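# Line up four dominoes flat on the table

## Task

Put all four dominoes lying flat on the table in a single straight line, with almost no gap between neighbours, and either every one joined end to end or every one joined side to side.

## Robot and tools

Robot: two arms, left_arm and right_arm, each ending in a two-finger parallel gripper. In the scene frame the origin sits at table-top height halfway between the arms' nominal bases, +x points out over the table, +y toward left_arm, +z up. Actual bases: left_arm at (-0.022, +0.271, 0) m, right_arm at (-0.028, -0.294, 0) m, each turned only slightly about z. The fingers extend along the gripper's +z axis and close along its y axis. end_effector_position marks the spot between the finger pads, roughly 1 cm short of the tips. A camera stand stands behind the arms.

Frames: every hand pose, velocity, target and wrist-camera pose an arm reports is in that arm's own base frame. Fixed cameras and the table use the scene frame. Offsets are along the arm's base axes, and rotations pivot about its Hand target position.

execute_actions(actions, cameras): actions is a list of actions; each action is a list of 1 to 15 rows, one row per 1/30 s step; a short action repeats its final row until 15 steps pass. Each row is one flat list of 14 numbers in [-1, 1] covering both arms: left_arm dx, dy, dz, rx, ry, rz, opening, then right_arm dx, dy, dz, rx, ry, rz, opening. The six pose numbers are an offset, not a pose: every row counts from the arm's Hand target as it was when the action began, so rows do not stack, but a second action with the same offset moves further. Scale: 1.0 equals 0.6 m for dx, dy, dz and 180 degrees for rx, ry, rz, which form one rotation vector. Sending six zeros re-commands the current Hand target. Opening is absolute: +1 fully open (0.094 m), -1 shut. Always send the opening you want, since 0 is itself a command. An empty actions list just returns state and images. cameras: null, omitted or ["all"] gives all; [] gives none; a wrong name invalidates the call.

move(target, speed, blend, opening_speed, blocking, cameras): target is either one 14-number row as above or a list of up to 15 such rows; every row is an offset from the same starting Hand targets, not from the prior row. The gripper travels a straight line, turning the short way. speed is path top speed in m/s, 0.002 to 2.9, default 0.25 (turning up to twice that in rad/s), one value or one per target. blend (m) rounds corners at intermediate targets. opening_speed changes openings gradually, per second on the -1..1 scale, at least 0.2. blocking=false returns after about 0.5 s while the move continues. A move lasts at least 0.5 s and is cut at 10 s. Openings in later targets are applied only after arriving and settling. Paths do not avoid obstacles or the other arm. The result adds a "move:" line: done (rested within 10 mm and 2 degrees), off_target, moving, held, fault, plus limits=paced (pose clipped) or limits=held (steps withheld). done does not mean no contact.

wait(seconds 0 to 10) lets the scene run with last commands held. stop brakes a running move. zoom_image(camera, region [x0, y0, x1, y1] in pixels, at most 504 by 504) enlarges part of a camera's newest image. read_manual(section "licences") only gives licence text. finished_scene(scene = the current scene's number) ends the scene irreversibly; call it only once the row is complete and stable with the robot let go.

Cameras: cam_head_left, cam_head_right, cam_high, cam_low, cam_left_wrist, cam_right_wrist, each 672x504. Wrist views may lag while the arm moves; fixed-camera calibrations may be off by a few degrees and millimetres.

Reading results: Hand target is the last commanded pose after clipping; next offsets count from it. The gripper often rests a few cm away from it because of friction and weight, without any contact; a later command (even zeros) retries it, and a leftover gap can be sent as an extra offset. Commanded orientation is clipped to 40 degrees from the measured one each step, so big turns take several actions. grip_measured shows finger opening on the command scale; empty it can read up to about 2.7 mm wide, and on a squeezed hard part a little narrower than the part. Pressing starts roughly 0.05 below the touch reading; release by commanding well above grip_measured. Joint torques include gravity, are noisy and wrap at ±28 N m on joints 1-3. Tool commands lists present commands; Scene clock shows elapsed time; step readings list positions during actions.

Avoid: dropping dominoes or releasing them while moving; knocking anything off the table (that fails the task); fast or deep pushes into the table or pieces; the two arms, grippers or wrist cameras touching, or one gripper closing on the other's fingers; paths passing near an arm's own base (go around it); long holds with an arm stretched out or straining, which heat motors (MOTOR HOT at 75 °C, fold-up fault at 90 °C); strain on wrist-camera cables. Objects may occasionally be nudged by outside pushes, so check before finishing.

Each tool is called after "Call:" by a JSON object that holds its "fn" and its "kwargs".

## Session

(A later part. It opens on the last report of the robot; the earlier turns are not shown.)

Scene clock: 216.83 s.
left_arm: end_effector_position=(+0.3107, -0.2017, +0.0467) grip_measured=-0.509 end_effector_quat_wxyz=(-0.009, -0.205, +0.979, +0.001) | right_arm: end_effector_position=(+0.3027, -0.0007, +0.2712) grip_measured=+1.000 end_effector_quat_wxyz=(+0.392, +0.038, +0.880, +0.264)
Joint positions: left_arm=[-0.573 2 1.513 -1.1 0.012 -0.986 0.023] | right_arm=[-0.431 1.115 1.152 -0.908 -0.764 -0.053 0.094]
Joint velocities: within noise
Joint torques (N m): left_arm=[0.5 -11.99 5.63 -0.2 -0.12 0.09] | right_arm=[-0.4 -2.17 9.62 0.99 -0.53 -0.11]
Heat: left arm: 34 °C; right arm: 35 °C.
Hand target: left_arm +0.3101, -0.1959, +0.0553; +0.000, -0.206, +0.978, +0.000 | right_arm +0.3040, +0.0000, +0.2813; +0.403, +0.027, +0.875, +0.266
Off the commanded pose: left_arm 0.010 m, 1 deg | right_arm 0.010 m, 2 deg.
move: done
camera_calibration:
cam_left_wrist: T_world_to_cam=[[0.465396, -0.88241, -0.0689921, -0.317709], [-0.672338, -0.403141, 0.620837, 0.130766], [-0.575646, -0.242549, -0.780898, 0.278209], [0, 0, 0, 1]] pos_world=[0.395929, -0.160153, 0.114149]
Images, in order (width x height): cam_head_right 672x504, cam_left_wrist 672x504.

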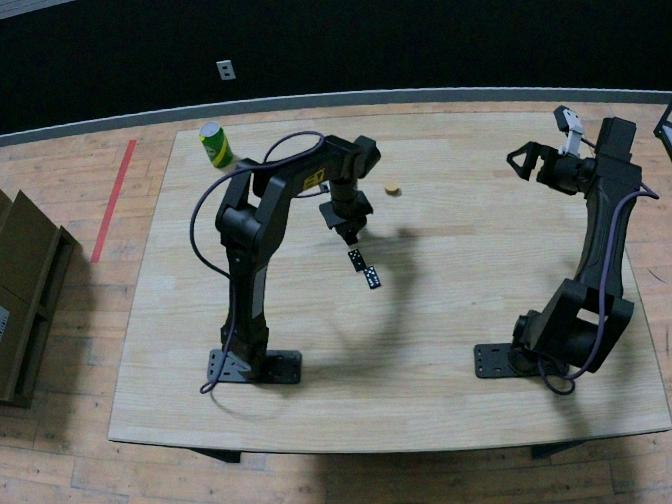

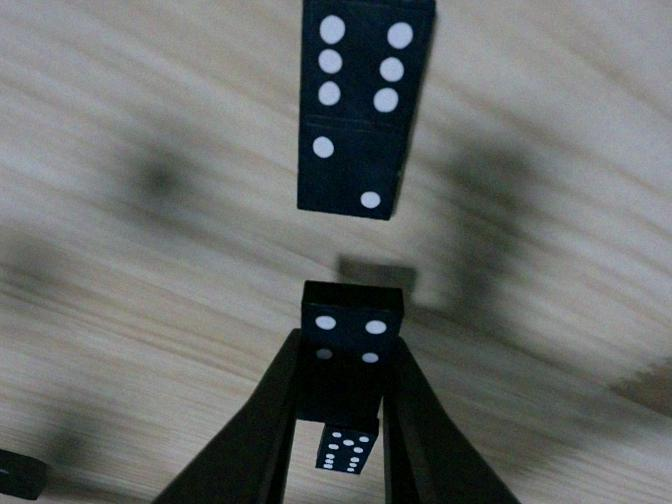

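Call:
{"fn": "move", "kwargs": {"target": [-0.006,0.0085,-0.0483,0,0,0,-0.7,0,0,0,0,0,0,1], "speed": 0.08, "cameras": ["cam_left_wrist","cam_head_right","cam_head_left"]}}

Call:
{"fn": "zoom_image", "kwargs": {"camera": "cam_head_right", "region": [300, 200, 400, 295]}}

Call:
{"fn": "zoom_image", "kwargs": {"camera": "cam_left_wrist", "region": [200, 200, 500, 500]}}

Scene clock: 233.83 s.
left_arm: end_effector_position=(+0.3050, -0.1954, +0.0242) grip_measured=-0.509 end_effector_quat_wxyz=(-0.009, -0.205, +0.979, +0.001) | right_arm: end_effector_position=(+0.3027, -0.0007, +0.2712) grip_measured=+1.000 end_effector_quat_wxyz=(+0.392, +0.038, +0.880, +0.264)
Joint positions: left_arm=[-0.567 1.995 1.413 -1.004 0.012 -0.979 0.023] | right_arm=[-0.431 1.115 1.152 -0.908 -0.764 -0.053 0.094]
Joint velocities: within noise
Joint torques (N m): left_arm=[0.53 -10.73 5.07 -0.01 -0.12 0.05] | right_arm=[-0.35 -2.17 9.73 1 -0.53 -0.1]
Heat: left arm: 34 °C; right arm: 35 °C.
Hand target: left_arm +0.3065, -0.1909, +0.0264; +0.000, -0.206, +0.978, +0.000 | right_arm +0.3040, +0.0000, +0.2813; +0.403, +0.027, +0.875, +0.266
Off the commanded pose: left_arm 0.005 m, 1 deg | right_arm 0.010 m, 2 deg.
move: done
camera_calibration:
cam_left_wrist: T_world_to_cam=[[0.464736, -0.882769, -0.0688493, -0.310956], [-0.672647, -0.402542, 0.620891, 0.143671], [-0.575818, -0.242239, -0.780867, 0.258895], [0, 0, 0, 1]] pos_world=[0.390229, -0.153954, 0.0915496]
Images, in order (width x height): cam_head_left 672x504, cam_head_right 672x504, cam_left_wrist 672x504.

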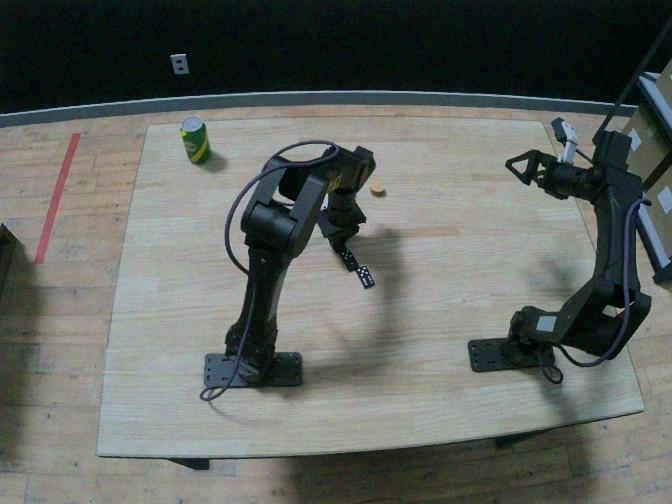

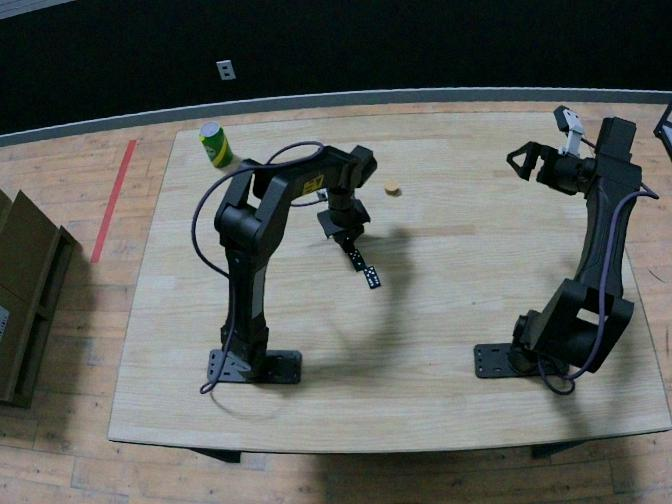

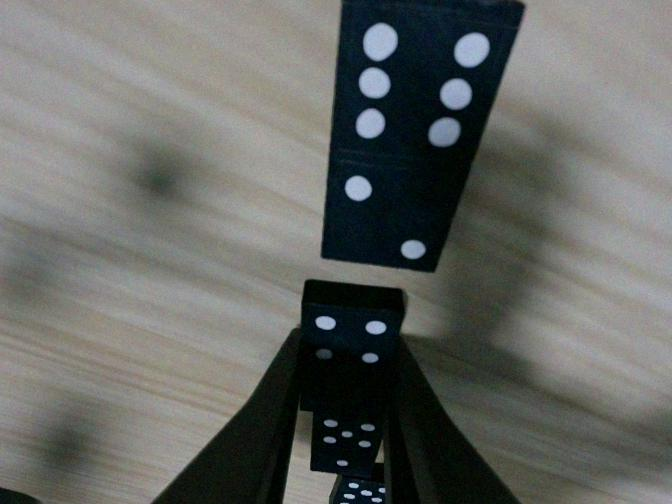

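Scaled by 5.040 from the camera's 672x504 image, which has a finer 960x720 frame.

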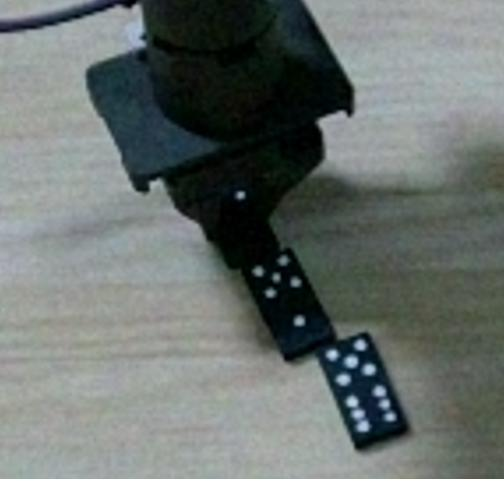

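Scaled by 1.680 from the camera's 672x504 image, which has a finer 960x720 frame.

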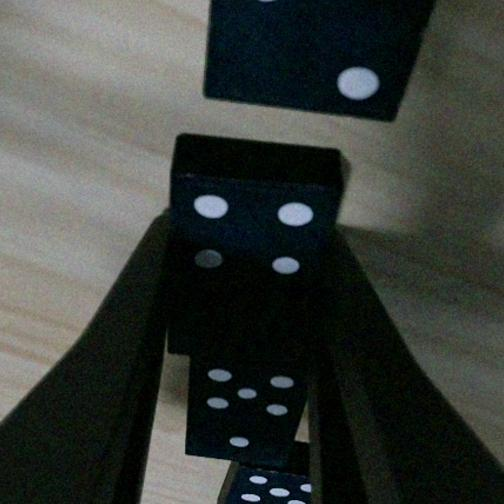

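Call:
{"fn": "move", "kwargs": {"target": [[0,0,0.012,0,0,0,-0.7,0,0,0,0,0,0,1],[0.0148,0.001,0.012,0,0,0,-0.7,0,0,0,0,0,0,1],[0.0148,0.001,-0.008,0,0,0,-0.7,0,0,0,0,0,0,1]], "speed": 0.06, "cameras": ["cam_left_wrist"]}}

Call:
{"fn": "zoom_image", "kwargs": {"camera": "cam_left_wrist", "region": [200, 200, 500, 500]}}

Scene clock: 239.20 s.
left_arm: end_effector_position=(+0.3134, -0.1932, +0.0263) grip_measured=-0.509 end_effector_quat_wxyz=(-0.002, -0.206, +0.979, -0.006) | right_arm: end_effector_position=(+0.3027, -0.0007, +0.2712) grip_measured=+1.000 end_effector_quat_wxyz=(+0.392, +0.038, +0.880, +0.264)
Joint positions: left_arm=[-0.55 1.995 1.422 -0.992 0.012 -0.965 0.023] | right_arm=[-0.431 1.115 1.152 -0.908 -0.764 -0.053 0.094]
Joint velocities: within noise
Joint torques (N m): left_arm=[0.29 -8.44 6.53 -0.06 -0.12 0.06] | right_arm=[-0.47 -2.21 9.77 0.99 -0.56 -0.09]
Heat: left arm: 35 °C; right arm: 35 °C.
Hand target: left_arm +0.3154, -0.1903, +0.0216; +0.000, -0.206, +0.978, +0.000 | right_arm +0.3040, +0.0000, +0.2813; +0.403, +0.027, +0.875, +0.265
Off the commanded pose: left_arm 0.006 m, 1 deg | right_arm 0.010 m, 2 deg.
move: done
camera_calibration:
cam_left_wrist: T_world_to_cam=[[0.468113, -0.882205, -0.0508448, -0.314193], [-0.682441, -0.397469, 0.613427, 0.153082], [-0.561378, -0.252455, -0.788113, 0.259572], [0, 0, 0, 1]] pos_world=[0.397265, -0.150808, 0.0946925]
Images, in order (width x height): cam_left_wrist 672x504.

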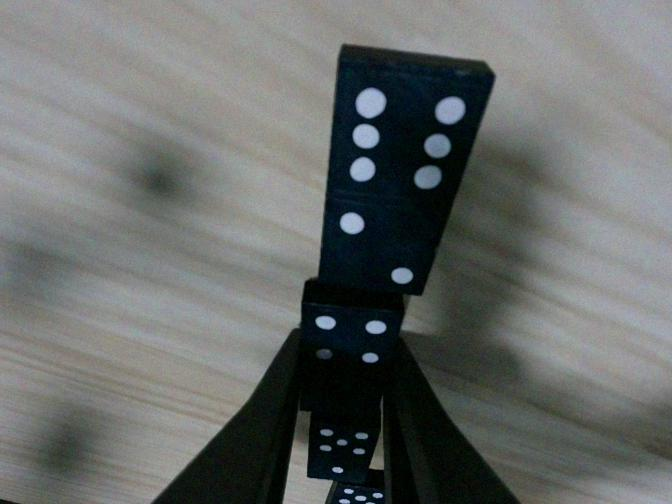

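Scaled by 1.680 from the camera's 672x504 image, which has a finer 960x720 frame.

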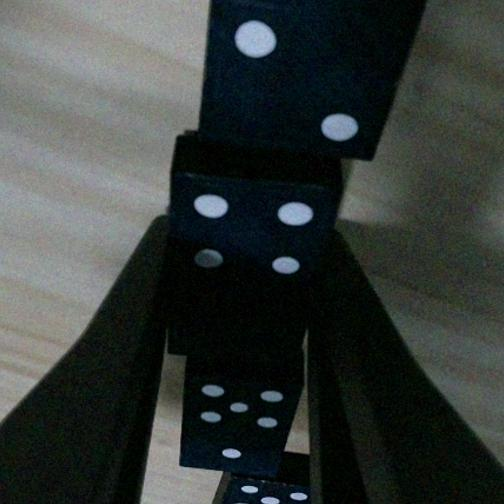

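Call:
{"fn": "move", "kwargs": {"target": [[0.0015,-0.0042,0,0,0,-0.011,-0.7,0,0,0,0,0,0,1],[0.0015,-0.0042,-0.007,0,0,-0.011,-0.7,0,0,0,0,0,0,1],[0.0015,-0.0042,-0.007,0,0,-0.011,-0.35,0,0,0,0,0,0,1]], "speed": 0.05, "opening_speed": 0.6, "cameras": ["cam_left_wrist"]}}

Call:
{"fn": "zoom_image", "kwargs": {"camera": "cam_left_wrist", "region": [200, 200, 500, 500]}}

Scene clock: 248.53 s.
left_arm: end_effector_position=(+0.3160, -0.1948, +0.0263) grip_measured=-0.352 end_effector_quat_wxyz=(+0.003, -0.191, +0.981, -0.010) | right_arm: end_effector_position=(+0.3027, -0.0007, +0.2712) grip_measured=+1.000 end_effector_quat_wxyz=(+0.392, +0.038, +0.880, +0.264)
Joint positions: left_arm=[-0.55 1.995 1.422 -0.98 0.012 -0.935 0.03] | right_arm=[-0.431 1.115 1.152 -0.908 -0.764 -0.053 0.094]
Joint velocities: within noise
Joint torques (N m): left_arm=[-0.08 -7.62 6.63 0.01 -0.11 0.04] | right_arm=[-0.39 -2.19 9.84 1.01 -0.56 -0.09]
Heat: left arm: 34 °C; right arm: 35 °C.
Hand target: left_arm +0.3163, -0.1928, +0.0174; +0.000, -0.189, +0.982, +0.000 | right_arm +0.3040, +0.0000, +0.2813; +0.403, +0.027, +0.875, +0.265
Off the commanded pose: left_arm 0.009 m, 1 deg | right_arm 0.010 m, 2 deg.
move: done
camera_calibration:
cam_left_wrist: T_world_to_cam=[[0.441847, -0.896182, -0.0403608, -0.311579], [-0.70069, -0.372858, 0.608284, 0.164902], [-0.560182, -0.240488, -0.792692, 0.262777], [0, 0, 0, 1]] pos_world=[0.400418, -0.154552, 0.0954184]
Images, in order (width x height): cam_left_wrist 672x504.

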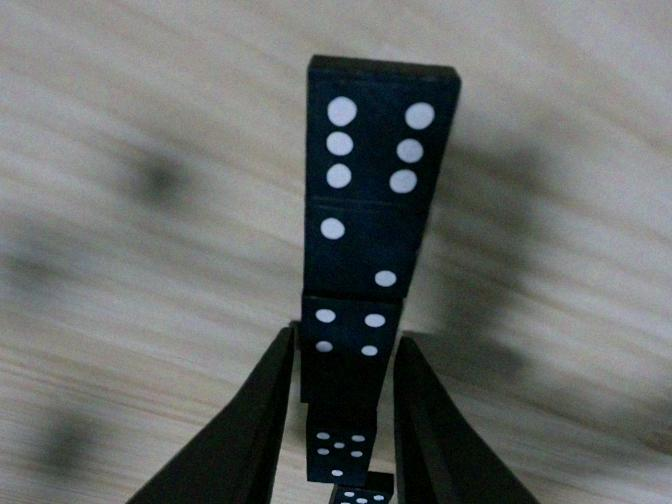

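Scaled by 1.680 from the camera's 672x504 image, which has a finer 960x720 frame.

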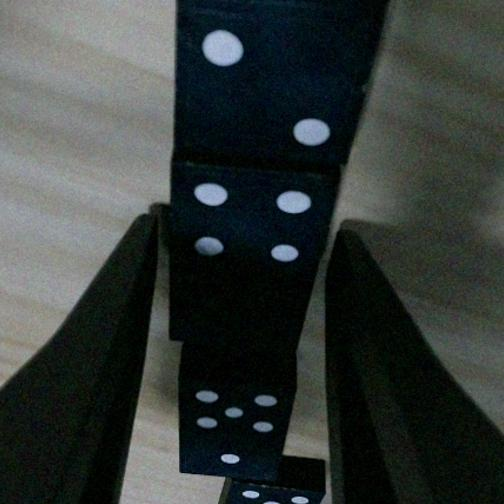

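Call:
{"fn": "move", "kwargs": {"target": [[0,0,0,0,0,0,-0.1,0,0,0,0,0,0,1],[0,0,0.1,0,0,0,-0.1,0,0,0,0,0,0,1],[-0.1005,-0.0428,0.1,0,0,0.011,-0.1,0,0,0,0,0,0,1],[-0.1005,-0.0428,0.05,0,0,0.011,-0.1,0,0,0,0,0,0,1]], "speed": 0.15, "opening_speed": 1, "cameras": ["cam_left_wrist"]}}

Scene clock: 255.67 s.
left_arm: end_effector_position=(+0.2556, -0.2214, +0.0493) grip_measured=-0.102 end_effector_quat_wxyz=(-0.004, -0.202, +0.979, -0.004) | right_arm: end_effector_position=(+0.3027, -0.0007, +0.2712) grip_measured=+1.000 end_effector_quat_wxyz=(+0.392, +0.038, +0.880, +0.264)
Joint positions: left_arm=[-0.711 1.864 1.336 -1.042 0.011 -1.118 0.042] | right_arm=[-0.431 1.115 1.152 -0.908 -0.764 -0.053 0.094]
Joint velocities: within noise
Joint torques (N m): left_arm=[0.09 -8.43 5.86 -0.02 -0.11 -0.01] | right_arm=[-0.62 -2.29 9.8 1 -0.57 -0.11]
Heat: left arm: 34 °C; right arm: 35 °C.
Hand target: left_arm +0.2559, -0.2184, +0.0472; +0.000, -0.206, +0.978, +0.000 | right_arm +0.3040, +0.0000, +0.2813; +0.403, +0.027, +0.875, +0.265
Off the commanded pose: left_arm 0.004 m, 1 deg | right_arm 0.010 m, 2 deg.
move: done
camera_calibration:
cam_left_wrist: T_world_to_cam=[[0.460824, -0.885682, -0.0566452, -0.309525], [-0.682546, -0.394481, 0.615236, 0.088997], [-0.567249, -0.244853, -0.786305, 0.241341], [0, 0, 0, 1]] pos_world=[0.340282, -0.17994, 0.11748]
Images, in order (width x height): cam_left_wrist 672x504.

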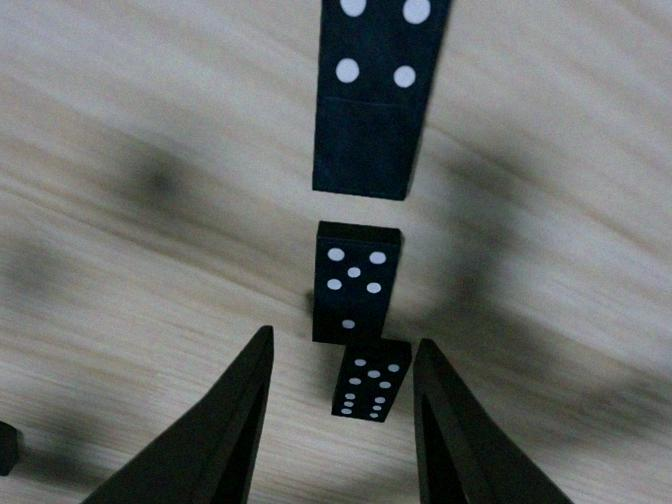

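Call:
{"fn": "move", "kwargs": {"target": [0.005,-0.002,-0.0617,0,0,0.004,-0.1,0,0,0,0,0,0,1], "speed": 0.1, "cameras": ["cam_left_wrist"]}}

Scene clock: 262.07 s.
left_arm: end_effector_position=(+0.2605, -0.2256, +0.0224) grip_measured=-0.102 end_effector_quat_wxyz=(+0.005, -0.207, +0.978, -0.016) | right_arm: end_effector_position=(+0.3027, -0.0007, +0.2712) grip_measured=+1.000 end_effector_quat_wxyz=(+0.392, +0.038, +0.880, +0.264)
Joint positions: left_arm=[-0.711 1.893 1.261 -0.907 0.011 -1.128 0.042] | right_arm=[-0.431 1.115 1.152 -0.908 -0.764 -0.053 0.094]
Joint velocities: within noise
Joint torques (N m): left_arm=[0.34 -6.45 5.63 0.02 -0.11 -0.07] | right_arm=[-0.49 -2.18 9.7 0.98 -0.53 -0.1]
Heat: left arm: 33 °C; right arm: 35 °C.
Hand target: left_arm +0.2589, -0.2196, +0.0103; +0.000, -0.212, +0.977, +0.000 | right_arm +0.3040, +0.0000, +0.2813; +0.403, +0.027, +0.875, +0.265
Off the commanded pose: left_arm 0.014 m, 2 deg | right_arm 0.010 m, 2 deg.
move: off_target (left_arm)
camera_calibration:
cam_left_wrist: T_world_to_cam=[[0.470499, -0.881969, -0.0276084, -0.319276], [-0.693058, -0.388726, 0.607093, 0.111467], [-0.54617, -0.266502, -0.794151, 0.211701], [0, 0, 0, 1]] pos_world=[0.343096, -0.181842, 0.0916369]
Images, in order (width x height): cam_left_wrist 672x504.

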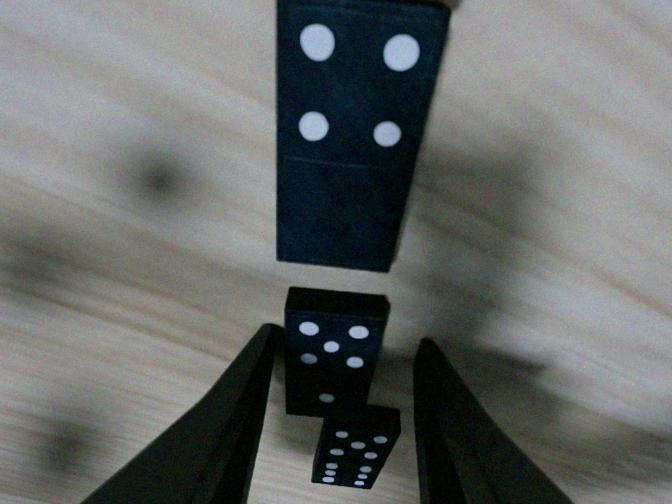

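Call:
{"fn": "move", "kwargs": {"target": [[0,0,0,0,0,0,-0.7,0,0,0,0,0,0,1],[0,0,0.015,0,0,0,-0.7,0,0,0,0,0,0,1]], "speed": 0.05, "opening_speed": 1, "cameras": ["cam_left_wrist"]}}

Scene clock: 267.33 s.
left_arm: end_effector_position=(+0.2598, -0.2250, +0.0223) grip_measured=-0.509 end_effector_quat_wxyz=(+0.004, -0.207, +0.978, -0.015) | right_arm: end_effector_position=(+0.3027, -0.0007, +0.2712) grip_measured=+1.000 end_effector_quat_wxyz=(+0.392, +0.038, +0.880, +0.264)
Joint positions: left_arm=[-0.711 1.893 1.261 -0.911 0.011 -1.128 0.023] | right_arm=[-0.431 1.115 1.152 -0.908 -0.764 -0.053 0.094]
Joint velocities: within noise
Joint torques (N m): left_arm=[0.34 -7.32 7.42 -0.3 -0.11 -0.05] | right_arm=[-0.44 -2.24 9.74 1.01 -0.55 -0.1]
Heat: left arm: 32 °C; right arm: 35 °C.
Hand target: left_arm +0.2589, -0.2196, +0.0193; +0.000, -0.212, +0.977, +0.000 | right_arm +0.3040, +0.0000, +0.2813; +0.403, +0.027, +0.875, +0.265
Off the commanded pose: left_arm 0.006 m, 2 deg | right_arm 0.010 m, 2 deg.
move: done
camera_calibration:
cam_left_wrist: T_world_to_cam=[[0.47078, -0.881701, -0.0311313, -0.318296], [-0.691133, -0.390499, 0.60815, 0.110298], [-0.548363, -0.264789, -0.793212, 0.212322], [0, 0, 0, 1]] pos_world=[0.342507, -0.18135, 0.0914301]
Images, in order (width x height): cam_left_wrist 672x504.

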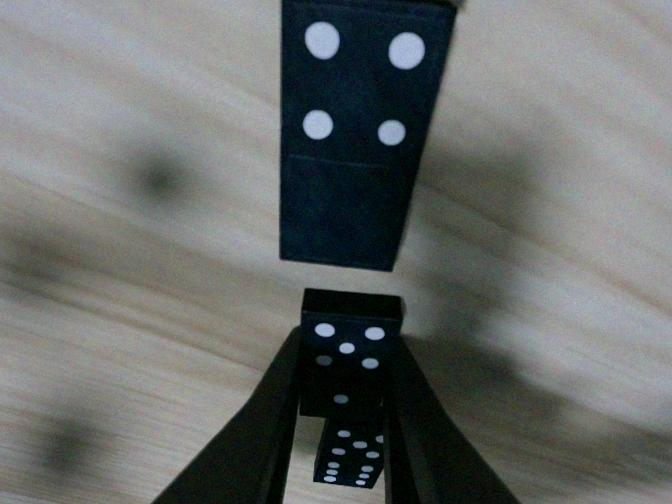

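Call:
{"fn": "move", "kwargs": {"target": [0.017,0.019,0,0,0,-0.007,-0.7,0,0,0,0,0,0,1], "speed": 0.05, "cameras": ["cam_left_wrist"]}}

Call:
{"fn": "zoom_image", "kwargs": {"camera": "cam_left_wrist", "region": [230, 200, 450, 420]}}

Scene clock: 273.67 s.
left_arm: end_effector_position=(+0.2684, -0.2126, +0.0223) grip_measured=-0.509 end_effector_quat_wxyz=(+0.003, -0.201, +0.980, -0.012) | right_arm: end_effector_position=(+0.3027, -0.0007, +0.2712) grip_measured=+1.000 end_effector_quat_wxyz=(+0.392, +0.038, +0.880, +0.264)
Joint positions: left_arm=[-0.667 1.893 1.261 -0.916 0.011 -1.072 0.023] | right_arm=[-0.431 1.115 1.152 -0.908 -0.764 -0.053 0.094]
Joint velocities: within noise
Joint torques (N m): left_arm=[0.43 -7.13 7.73 -0.25 -0.11 0.01] | right_arm=[-0.43 -2.25 9.77 1 -0.54 -0.1]
Heat: left arm: 32 °C; right arm: 35 °C.
Hand target: left_arm +0.2691, -0.2082, +0.0193; +0.000, -0.202, +0.979, +0.000 | right_arm +0.3040, +0.0000, +0.2813; +0.403, +0.027, +0.875, +0.265
Off the commanded pose: left_arm 0.005 m, 2 deg | right_arm 0.010 m, 2 deg.
move: done
camera_calibration:
cam_left_wrist: T_world_to_cam=[[0.459655, -0.887379, -0.0357235, -0.309561], [-0.694513, -0.38424, 0.608285, 0.123294], [-0.553506, -0.254791, -0.792914, 0.223834], [0, 0, 0, 1]] pos_world=[0.351814, -0.170293, 0.0914242]
Images, in order (width x height): cam_left_wrist 672x504.

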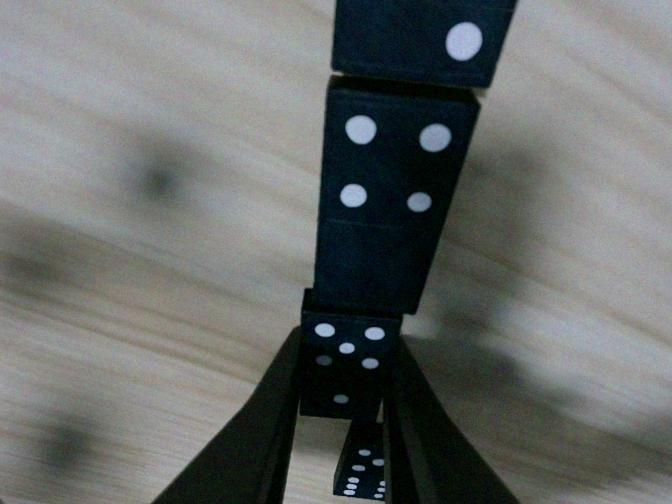

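Scaled by 2.291 from the camera's 672x504 image, which has a finer 960x720 frame.

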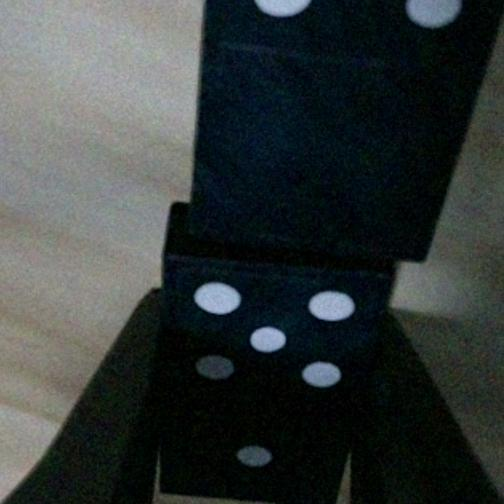

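Call:
{"fn": "move", "kwargs": {"target": [0.0075,-0.0045,0,0,0,-0.009,-0.7,0,0,0,0,0,0,1], "speed": 0.05, "cameras": ["cam_left_wrist"]}}

Call:
{"fn": "zoom_image", "kwargs": {"camera": "cam_left_wrist", "region": [230, 200, 450, 420]}}

Scene clock: 278.90 s.
left_arm: end_effector_position=(+0.2711, -0.2147, +0.0241) grip_measured=-0.509 end_effector_quat_wxyz=(+0.005, -0.186, +0.982, -0.014) | right_arm: end_effector_position=(+0.3027, -0.0007, +0.2712) grip_measured=+1.000 end_effector_quat_wxyz=(+0.392, +0.038, +0.880, +0.264)
Joint positions: left_arm=[-0.667 1.9 1.278 -0.923 0.011 -1.042 0.023] | right_arm=[-0.431 1.115 1.152 -0.908 -0.764 -0.053 0.094]
Joint velocities: within noise
Joint torques (N m): left_arm=[0.59 -6.43 8.53 -0.26 -0.11 0.07] | right_arm=[-0.5 -2.19 9.72 1 -0.55 -0.11]
Heat: left arm: 32 °C; right arm: 35 °C.
Hand target: left_arm +0.2737, -0.2110, +0.0193; +0.000, -0.188, +0.982, +0.000 | right_arm +0.3040, +0.0000, +0.2813; +0.403, +0.027, +0.875, +0.265
Off the commanded pose: left_arm 0.007 m, 2 deg | right_arm 0.010 m, 2 deg.
move: done
camera_calibration:
cam_left_wrist: T_world_to_cam=[[0.432793, -0.900889, -0.0330083, -0.308342], [-0.70767, -0.362197, 0.606644, 0.131694], [-0.558474, -0.239193, -0.794288, 0.230899], [0, 0, 0, 1]] pos_world=[0.355596, -0.174854, 0.0933314]
Images, in order (width x height): cam_left_wrist 672x504.

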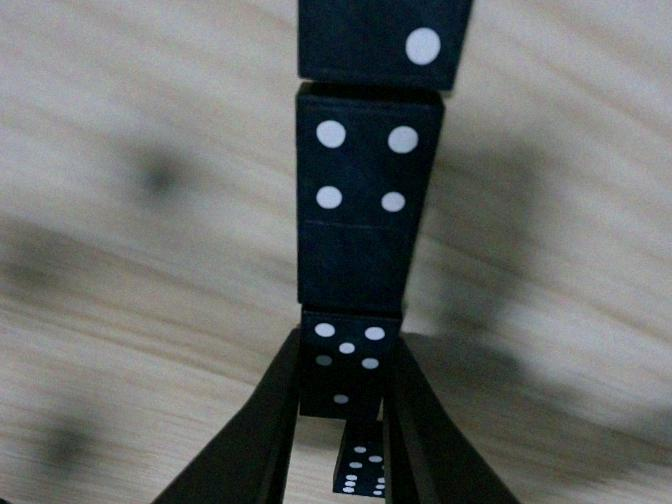

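Scaled by 2.291 from the camera's 672x504 image, which has a finer 960x720 frame.

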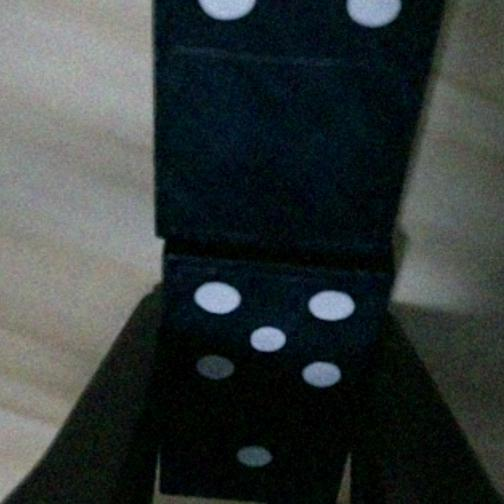

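Call:
{"fn": "move", "kwargs": {"target": [[0.0067,0.003,0,0,0,0,-0.7,0,0,0,0,0,0,1],[0.0067,0.003,-0.006,0,0,0,-0.7,0,0,0,0,0,0,1],[0.0067,0.003,-0.006,0,0,0,-0.35,0,0,0,0,0,0,1]], "speed": 0.04, "opening_speed": 0.6, "cameras": ["cam_left_wrist"]}}

Call:
{"fn": "zoom_image", "kwargs": {"camera": "cam_left_wrist", "region": [230, 200, 450, 420]}}

Scene clock: 283.23 s.
left_arm: end_effector_position=(+0.2746, -0.2121, +0.0224) grip_measured=-0.352 end_effector_quat_wxyz=(+0.003, -0.186, +0.982, -0.011) | right_arm: end_effector_position=(+0.3027, -0.0007, +0.2712) grip_measured=+1.000 end_effector_quat_wxyz=(+0.392, +0.038, +0.880, +0.264)
Joint positions: left_arm=[-0.655 1.911 1.286 -0.925 0.011 -1.03 0.03] | right_arm=[-0.431 1.115 1.152 -0.908 -0.764 -0.053 0.094]
Joint velocities: within noise
Joint torques (N m): left_arm=[0.5 -6.41 7.92 -0.12 -0.11 0.04] | right_arm=[-0.32 -2.22 9.76 0.97 -0.53 -0.1]
Heat: left arm: 32 °C; right arm: 35 °C.
Hand target: left_arm +0.2776, -0.2091, +0.0156; +0.000, -0.188, +0.982, +0.000 | right_arm +0.3040, +0.0000, +0.2813; +0.403, +0.027, +0.875, +0.265
Off the commanded pose: left_arm 0.008 m, 1 deg | right_arm 0.010 m, 2 deg.
move: done
camera_calibration:
cam_left_wrist: T_world_to_cam=[[0.432979, -0.900612, -0.0377743, -0.307441], [-0.705152, -0.364518, 0.608184, 0.13484], [-0.561507, -0.236694, -0.792897, 0.233501], [0, 0, 0, 1]] pos_world=[0.35931, -0.172466, 0.0915219]
Images, in order (width x height): cam_left_wrist 672x504.

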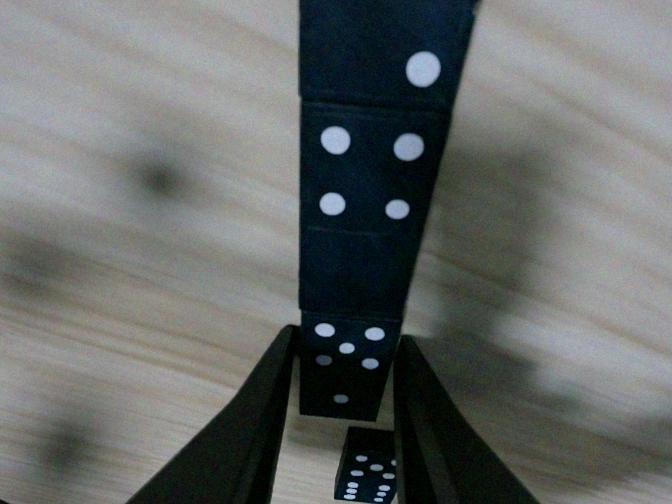

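Scaled by 2.291 from the camera's 672x504 image, which has a finer 960x720 frame.

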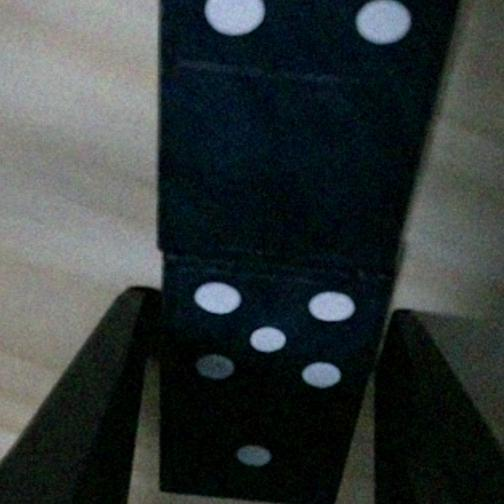

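Call:
{"fn": "move", "kwargs": {"target": [[0,0,0,0,0,0,-0.1,0,0,0,0,0,0,1],[0,0,0.1,0,0,0,-0.1,0,0,0,0,0,0,1],[-0.1075,-0.07,0.1,0,0,0,-0.1,0,0,0,0,0,0,1],[-0.1075,-0.07,0.05,0,0,0,-0.1,0,0,0,0,0,0,1]], "speed": 0.15, "opening_speed": 1, "cameras": ["cam_left_wrist"]}}

Scene clock: 288.83 s.
left_arm: end_effector_position=(+0.2129, -0.2540, +0.0478) grip_measured=-0.102 end_effector_quat_wxyz=(-0.004, -0.184, +0.983, -0.003) | right_arm: end_effector_position=(+0.3027, -0.0007, +0.2712) grip_measured=+1.000 end_effector_quat_wxyz=(+0.392, +0.038, +0.880, +0.264)
Joint positions: left_arm=[-0.871 1.84 1.299 -1.027 0.01 -1.241 0.042] | right_arm=[-0.431 1.115 1.152 -0.908 -0.764 -0.053 0.094]
Joint velocities: within noise
Joint torques (N m): left_arm=[0.05 -8.18 5.86 -0.07 -0.11 -0.02] | right_arm=[-0.51 -2.14 9.63 0.99 -0.53 -0.09]
Heat: left arm: 32 °C; right arm: 35 °C.
Hand target: left_arm +0.2131, -0.2511, +0.0456; +0.000, -0.188, +0.982, +0.000 | right_arm +0.3040, +0.0000, +0.2813; +0.403, +0.027, +0.875, +0.265
Off the commanded pose: left_arm 0.004 m, 1 deg | right_arm 0.010 m, 2 deg.
move: done
camera_calibration:
cam_left_wrist: T_world_to_cam=[[0.42771, -0.902118, -0.0569859, -0.315831], [-0.696877, -0.369241, 0.614836, 0.0573117], [-0.575696, -0.223259, -0.786594, 0.215125], [0, 0, 0, 1]] pos_world=[0.29887, -0.215726, 0.115981]
Images, in order (width x height): cam_left_wrist 672x504.

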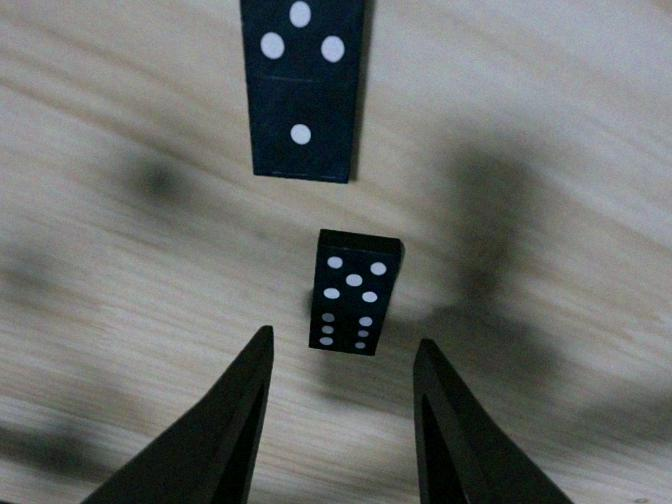

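Call:
{"fn": "move", "kwargs": {"target": [[-0.005,-0.004,-0.06,0,0,-0.005,-0.1,0,0,0,0,0,0,1],[-0.005,-0.004,-0.06,0,0,-0.005,-0.7,0,0,0,0,0,0,1],[-0.005,-0.004,-0.048,0,0,0,-0.7,0,0,0,0,0,0,1]], "speed": 0.1, "opening_speed": 1, "cameras": ["cam_left_wrist"]}}

Scene clock: 294.73 s.
left_arm: end_effector_position=(+0.2143, -0.2577, +0.0219) grip_measured=-0.509 end_effector_quat_wxyz=(+0.004, -0.187, +0.982, -0.018) | right_arm: end_effector_position=(+0.3027, -0.0007, +0.2712) grip_measured=+1.000 end_effector_quat_wxyz=(+0.392, +0.038, +0.880, +0.264)
Joint positions: left_arm=[-0.875 1.858 1.213 -0.891 0.01 -1.252 0.023] | right_arm=[-0.431 1.115 1.152 -0.908 -0.764 -0.053 0.094]
Joint velocities: within noise
Joint torques (N m): left_arm=[-0.62 -6.82 6.91 -0.26 -0.11 -0.03] | right_arm=[-0.39 -2.14 9.8 1.02 -0.55 -0.07]
Heat: left arm: 32 °C; right arm: 35 °C.
Hand target: left_arm +0.2101, -0.2535, +0.0168; +0.000, -0.188, +0.982, +0.000 | right_arm +0.3040, +0.0000, +0.2813; +0.403, +0.027, +0.875, +0.265
Off the commanded pose: left_arm 0.008 m, 2 deg | right_arm 0.010 m, 2 deg.
move: done; target 2's new opening was sent with left_arm's hand 0.014 m and 2 deg from that target
camera_calibration:
cam_left_wrist: T_world_to_cam=[[0.435082, -0.900035, -0.0253053, -0.322979], [-0.707049, -0.358923, 0.609308, 0.0778923], [-0.557481, -0.247207, -0.79253, 0.184937], [0, 0, 0, 1]] pos_world=[0.298695, -0.217017, 0.0909344]
Images, in order (width x height): cam_left_wrist 672x504.

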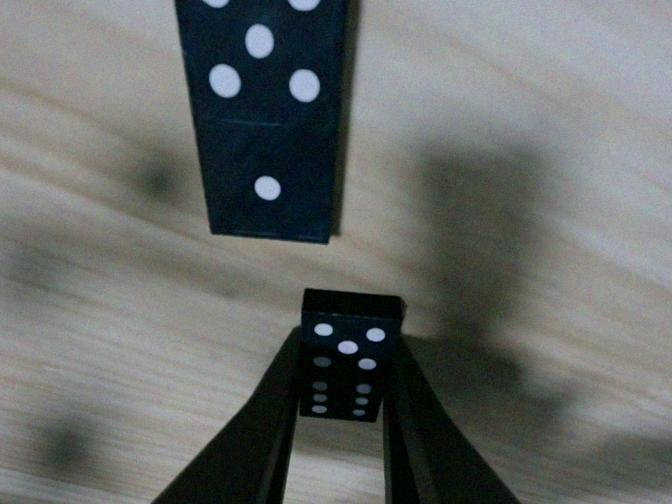

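Call:
{"fn": "move", "kwargs": {"target": [0.0155,0.0445,0,0,0,-0.004,-0.7,0,0,0,0,0,0,1], "speed": 0.06, "cameras": ["cam_left_wrist"]}}

Call:
{"fn": "zoom_image", "kwargs": {"camera": "cam_left_wrist", "region": [230, 200, 450, 420]}}

Scene clock: 299.93 s.
left_arm: end_effector_position=(+0.2232, -0.2377, +0.0211) grip_measured=-0.509 end_effector_quat_wxyz=(+0.000, -0.181, +0.983, -0.015) | right_arm: end_effector_position=(+0.3027, -0.0007, +0.2712) grip_measured=+1.000 end_effector_quat_wxyz=(+0.392, +0.038, +0.880, +0.264)
Joint positions: left_arm=[-0.811 1.836 1.181 -0.891 0.017 -1.175 0.023] | right_arm=[-0.431 1.115 1.152 -0.908 -0.764 -0.053 0.094]
Joint velocities: within noise
Joint torques (N m): left_arm=[0.4 -8.36 4.29 -0.12 -0.17 -0.02] | right_arm=[-0.5 -2.22 9.81 1 -0.54 -0.09]
Heat: left arm: 32 °C; right arm: 35 °C.
Hand target: left_arm +0.2194, -0.2268, +0.0169; +0.000, -0.182, +0.983, +0.000 | right_arm +0.3040, +0.0000, +0.2813; +0.403, +0.027, +0.875, +0.265
Off the commanded pose: left_arm 0.012 m, 2 deg | right_arm 0.010 m, 2 deg.
move: off_target (left_arm)
camera_calibration:
cam_left_wrist: T_world_to_cam=[[0.423284, -0.905401, -0.0328573, -0.307336], [-0.705716, -0.352238, 0.61473, 0.0930397], [-0.568151, -0.237017, -0.788053, 0.198851], [0, 0, 0, 1]] pos_world=[0.308727, -0.198359, 0.0894123]
Images, in order (width x height): cam_left_wrist 672x504.

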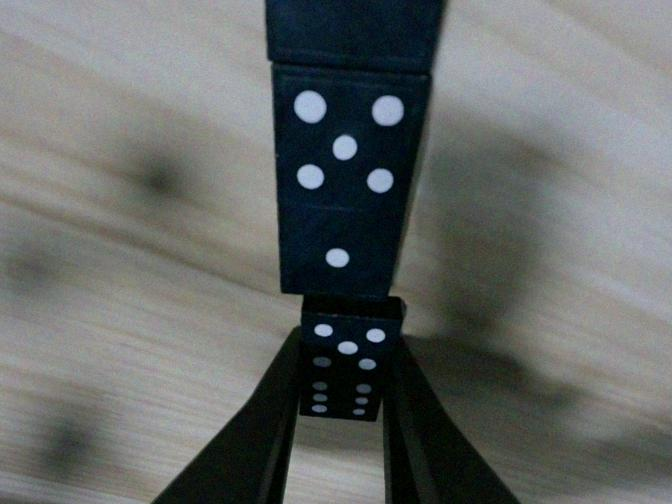

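Scaled by 2.291 from the camera's 672x504 image, which has a finer 960x720 frame.

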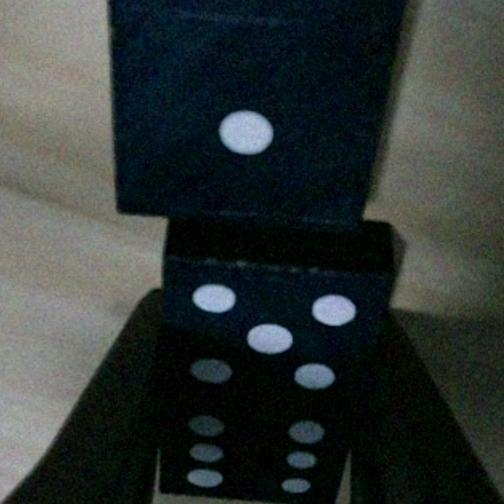

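Call:
{"fn": "move", "kwargs": {"target": [0.006,0.0115,0,0,0,0,-0.7,0,0,0,0,0,0,1], "speed": 0.05, "cameras": ["cam_left_wrist"]}}

Call:
{"fn": "zoom_image", "kwargs": {"camera": "cam_left_wrist", "region": [230, 200, 450, 420]}}

Scene clock: 304.80 s.
left_arm: end_effector_position=(+0.2260, -0.2311, +0.0210) grip_measured=-0.509 end_effector_quat_wxyz=(-0.001, -0.179, +0.984, -0.014) | right_arm: end_effector_position=(+0.3027, -0.0007, +0.2712) grip_measured=+1.000 end_effector_quat_wxyz=(+0.392, +0.038, +0.880, +0.264)
Joint positions: left_arm=[-0.79 1.828 1.17 -0.89 0.017 -1.151 0.023] | right_arm=[-0.431 1.115 1.152 -0.908 -0.764 -0.053 0.094]
Joint velocities: within noise
Joint torques (N m): left_arm=[0.65 -8.31 4.27 -0.11 -0.17 0.05] | right_arm=[-0.36 -2.22 9.72 0.98 -0.53 -0.11]
Heat: left arm: 32 °C; right arm: 35 °C.
Hand target: left_arm +0.2230, -0.2199, +0.0169; +0.000, -0.182, +0.983, +0.000 | right_arm +0.3040, +0.0000, +0.2813; +0.403, +0.027, +0.875, +0.265
Off the commanded pose: left_arm 0.012 m, 2 deg | right_arm 0.010 m, 2 deg.
move: off_target (left_arm)
camera_calibration:
cam_left_wrist: T_world_to_cam=[[0.419823, -0.906953, -0.0344295, -0.302179], [-0.706673, -0.350448, 0.614654, 0.098013], [-0.569528, -0.233716, -0.788045, 0.202982], [0, 0, 0, 1]] pos_world=[0.311728, -0.192273, 0.0893105]
Images, in order (width x height): cam_left_wrist 672x504.

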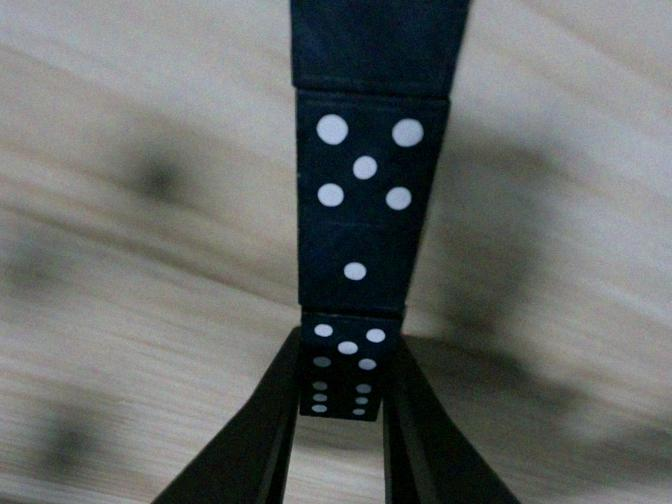

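Scaled by 2.291 from the camera's 672x504 image, which has a finer 960x720 frame.

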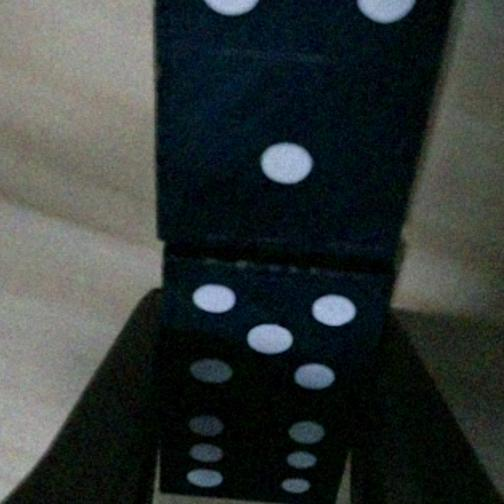

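Call:
{"fn": "move", "kwargs": {"target": [[0.006,0.0026,0,0,0,0,-0.7,0,0,0,0,0,0,1],[0.006,0.0026,-0.004,0,0,0,-0.7,0,0,0,0,0,0,1],[0.006,0.0026,-0.004,0,0,0,-0.25,0,0,0,0,0,0,1],[0.006,0.0026,0.1,0,0,0,-0.25,0,0,0,0,0,0,1],[0.1,0.035,0.19,0,0,0,-0.25,0,0,0,0,0,0,1]], "speed": 0.06, "opening_speed": 0.6, "cameras": ["cam_left_wrist","cam_head_right","cam_low"]}}

Call:
{"fn": "zoom_image", "kwargs": {"camera": "cam_head_right", "region": [300, 200, 400, 295]}}

Call:
{"fn": "zoom_image", "kwargs": {"camera": "cam_low", "region": [430, 180, 640, 280]}}

Scene clock: 313.17 s.
left_arm: end_effector_position=(+0.2797, -0.2018, +0.1349) grip_measured=-0.252 end_effector_quat_wxyz=(+0.003, -0.181, +0.983, -0.014) | right_arm: end_effector_position=(+0.3027, -0.0007, +0.2712) grip_measured=+1.000 end_effector_quat_wxyz=(+0.392, +0.038, +0.880, +0.264)
Joint positions: left_arm=[-0.62 1.827 1.632 -1.351 0.015 -0.984 0.035] | right_arm=[-0.431 1.115 1.152 -0.908 -0.764 -0.053 0.094]
Joint velocities: within noise
Joint torques (N m): left_arm=[0.31 -6.28 9.09 -0.29 -0.15 0.04] | right_arm=[-0.5 -2.22 9.76 0.98 -0.57 -0.09]
Heat: left arm: 33 °C; right arm: 35 °C.
Hand target: left_arm +0.2829, -0.1989, +0.1309; +0.000, -0.182, +0.983, +0.000 | right_arm +0.3040, +0.0000, +0.2813; +0.403, +0.027, +0.875, +0.265
Off the commanded pose: left_arm 0.006 m, 2 deg | right_arm 0.010 m, 2 deg.
move: done; target 3's new opening was sent with left_arm's hand 0.012 m and 2 deg from that target
camera_calibration:
cam_left_wrist: T_world_to_cam=[[0.42324, -0.905443, -0.0322511, -0.295113], [-0.709918, -0.35354, 0.609119, 0.0773148], [-0.562925, -0.234908, -0.792422, 0.328661], [0, 0, 0, 1]] pos_world=[0.364802, -0.162669, 0.203826]
Images, in order (width x height): cam_head_right 672x504, cam_low 672x504, cam_left_wrist 672x504.

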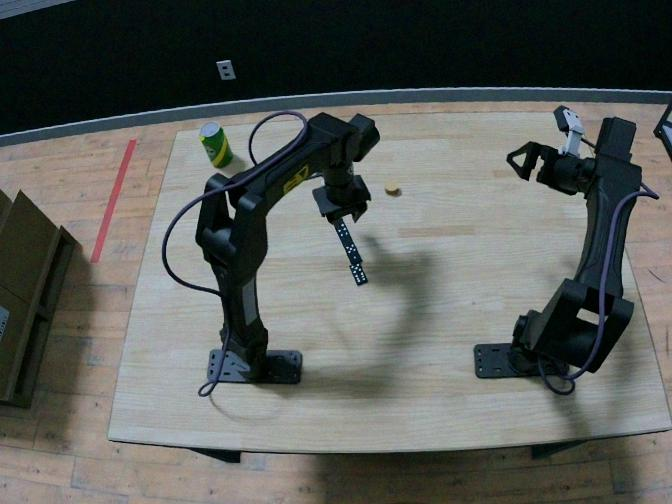

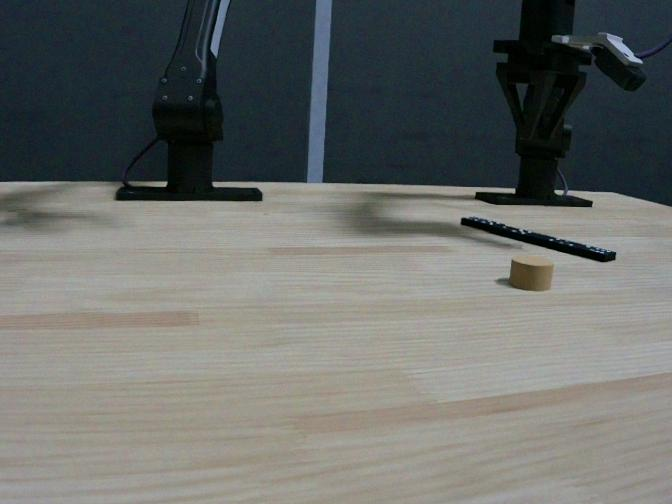

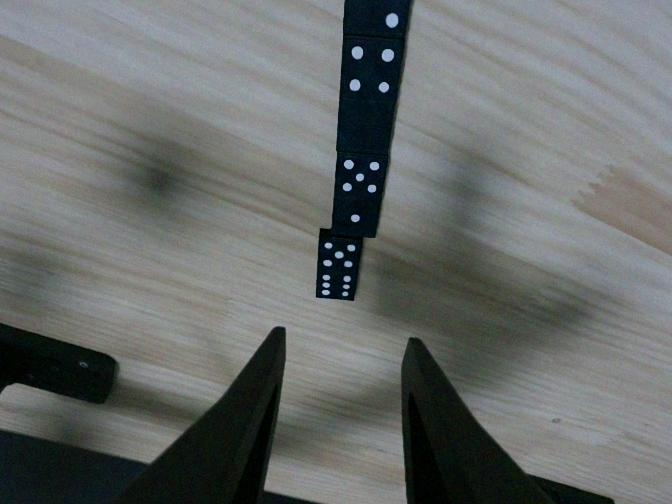

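Scaled by 5.040 from the camera's 672x504 image, which has a finer 960x720 frame.

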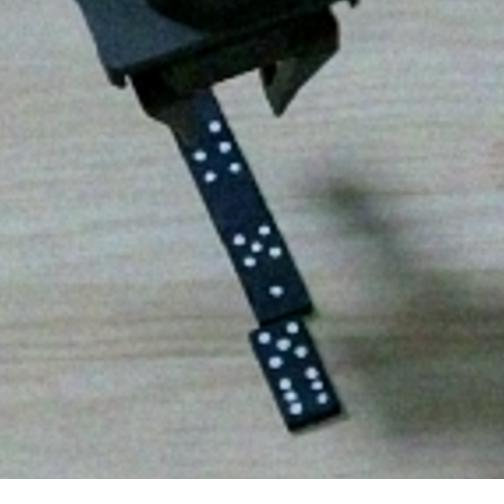

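Scaled by 2.400 from the camera's 672x504 image, which has a finer 960x720 frame.

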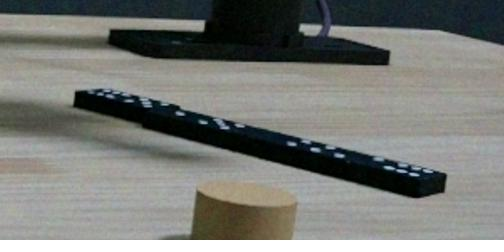

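Call:
{"fn": "move", "kwargs": {"target": [[-0.1025,-0.041,-0.05,0,0,0.004,-0.1,0,0,0,0,0,0,1],[-0.1025,-0.041,-0.145,0,0,0.004,-0.1,0,0,0,0,0,0,1]], "speed": 0.15, "cameras": ["cam_left_wrist"]}}

Scene clock: 320.30 s.
left_arm: end_effector_position=(+0.2229, -0.2272, +0.0527) grip_measured=-0.102 end_effector_quat_wxyz=(+0.002, -0.185, +0.983, -0.013) | right_arm: end_effector_position=(+0.3027, -0.0007, +0.2712) grip_measured=+1.000 end_effector_quat_wxyz=(+0.392, +0.038, +0.880, +0.264)
Joint positions: left_arm=[-0.791 1.767 1.227 -1.007 0.012 -1.164 0.042] | right_arm=[-0.431 1.115 1.152 -0.908 -0.764 -0.053 0.094]
Joint velocities: within noise
Joint torques (N m): left_arm=[-0.17 -6.11 5.85 -0.01 -0.12 -0.07] | right_arm=[-0.38 -2.26 9.76 0.98 -0.57 -0.09]
Heat: left arm: 33 °C; right arm: 35 °C.
Hand target: left_arm +0.2216, -0.2235, +0.0439; +0.000, -0.188, +0.982, +0.000 | right_arm +0.3040, +0.0000, +0.2813; +0.403, +0.027, +0.875, +0.265
Off the commanded pose: left_arm 0.010 m, 2 deg | right_arm 0.010 m, 2 deg.
move: done
camera_calibration:
cam_left_wrist: T_world_to_cam=[[0.430424, -0.901952, -0.0348907, -0.297329], [-0.705309, -0.360202, 0.610569, 0.0753857], [-0.563271, -0.238195, -0.791194, 0.224878], [0, 0, 0, 1]] pos_world=[0.307815, -0.187457, 0.12152]
Images, in order (width x height): cam_left_wrist 672x504.

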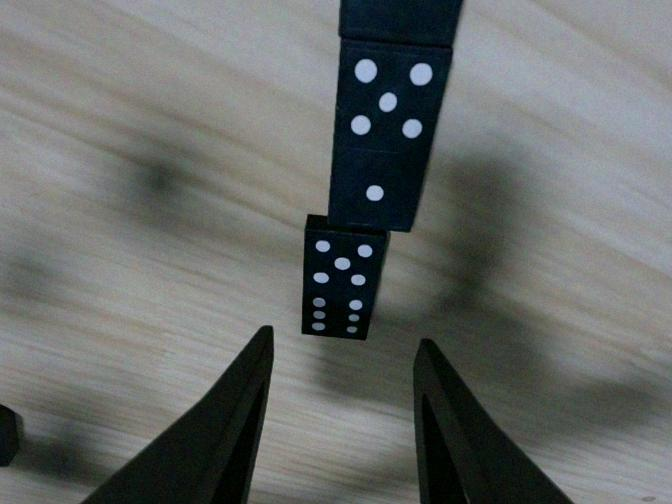

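Call:
{"fn": "move", "kwargs": {"target": [[0,0.002,-0.056,0,0,-0.004,-0.1,0,0,0,0,0,0,1],[0,0.002,-0.056,0,0,-0.004,-0.7,0,0,0,0,0,0,1],[-0.003,0.001,-0.044,0,0,-0.004,-0.7,0,0,0,0,0,0,1]], "speed": 0.1, "opening_speed": 1, "cameras": ["cam_left_wrist"]}}

Scene clock: 324.80 s.
left_arm: end_effector_position=(+0.2238, -0.2281, +0.0215) grip_measured=-0.506 end_effector_quat_wxyz=(+0.004, -0.183, +0.983, -0.017) | right_arm: end_effector_position=(+0.3027, -0.0007, +0.2712) grip_measured=+1.000 end_effector_quat_wxyz=(+0.392, +0.038, +0.880, +0.264)
Joint positions: left_arm=[-0.791 1.806 1.143 -0.876 0.012 -1.159 0.023] | right_arm=[-0.431 1.115 1.152 -0.908 -0.764 -0.053 0.094]
Joint velocities: within noise
Joint torques (N m): left_arm=[-0.38 -6.71 6.56 -0.26 -0.12 -0.02] | right_arm=[-0.34 -2.25 9.68 1 -0.57 -0.11]
Heat: left arm: 32 °C; right arm: 35 °C.
Hand target: left_arm +0.2198, -0.2230, +0.0176; +0.000, -0.182, +0.983, +0.000 | right_arm +0.3040, +0.0000, +0.2813; +0.403, +0.027, +0.875, +0.265
Off the commanded pose: left_arm 0.008 m, 2 deg | right_arm 0.010 m, 2 deg.
move: done; target 2's new opening was sent with left_arm's hand 0.013 m and 2 deg from that target
camera_calibration:
cam_left_wrist: T_world_to_cam=[[0.426187, -0.904233, -0.0269669, -0.29943], [-0.710739, -0.353133, 0.608397, 0.0975684], [-0.559656, -0.240124, -0.793174, 0.199287], [0, 0, 0, 1]] pos_world=[0.308491, -0.188446, 0.0906346]
Images, in order (width x height): cam_left_wrist 672x504.

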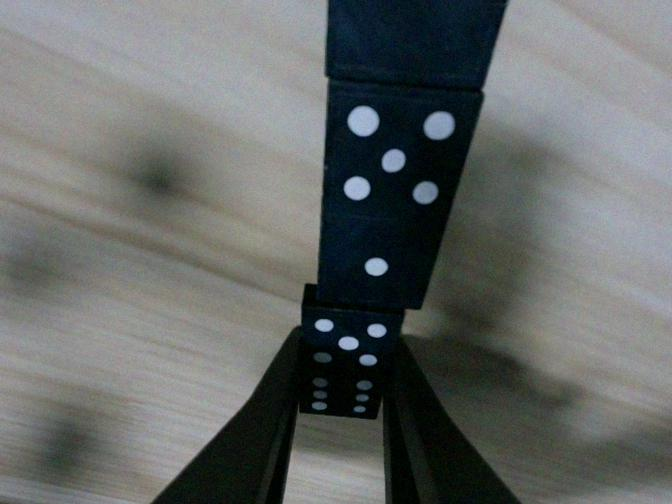

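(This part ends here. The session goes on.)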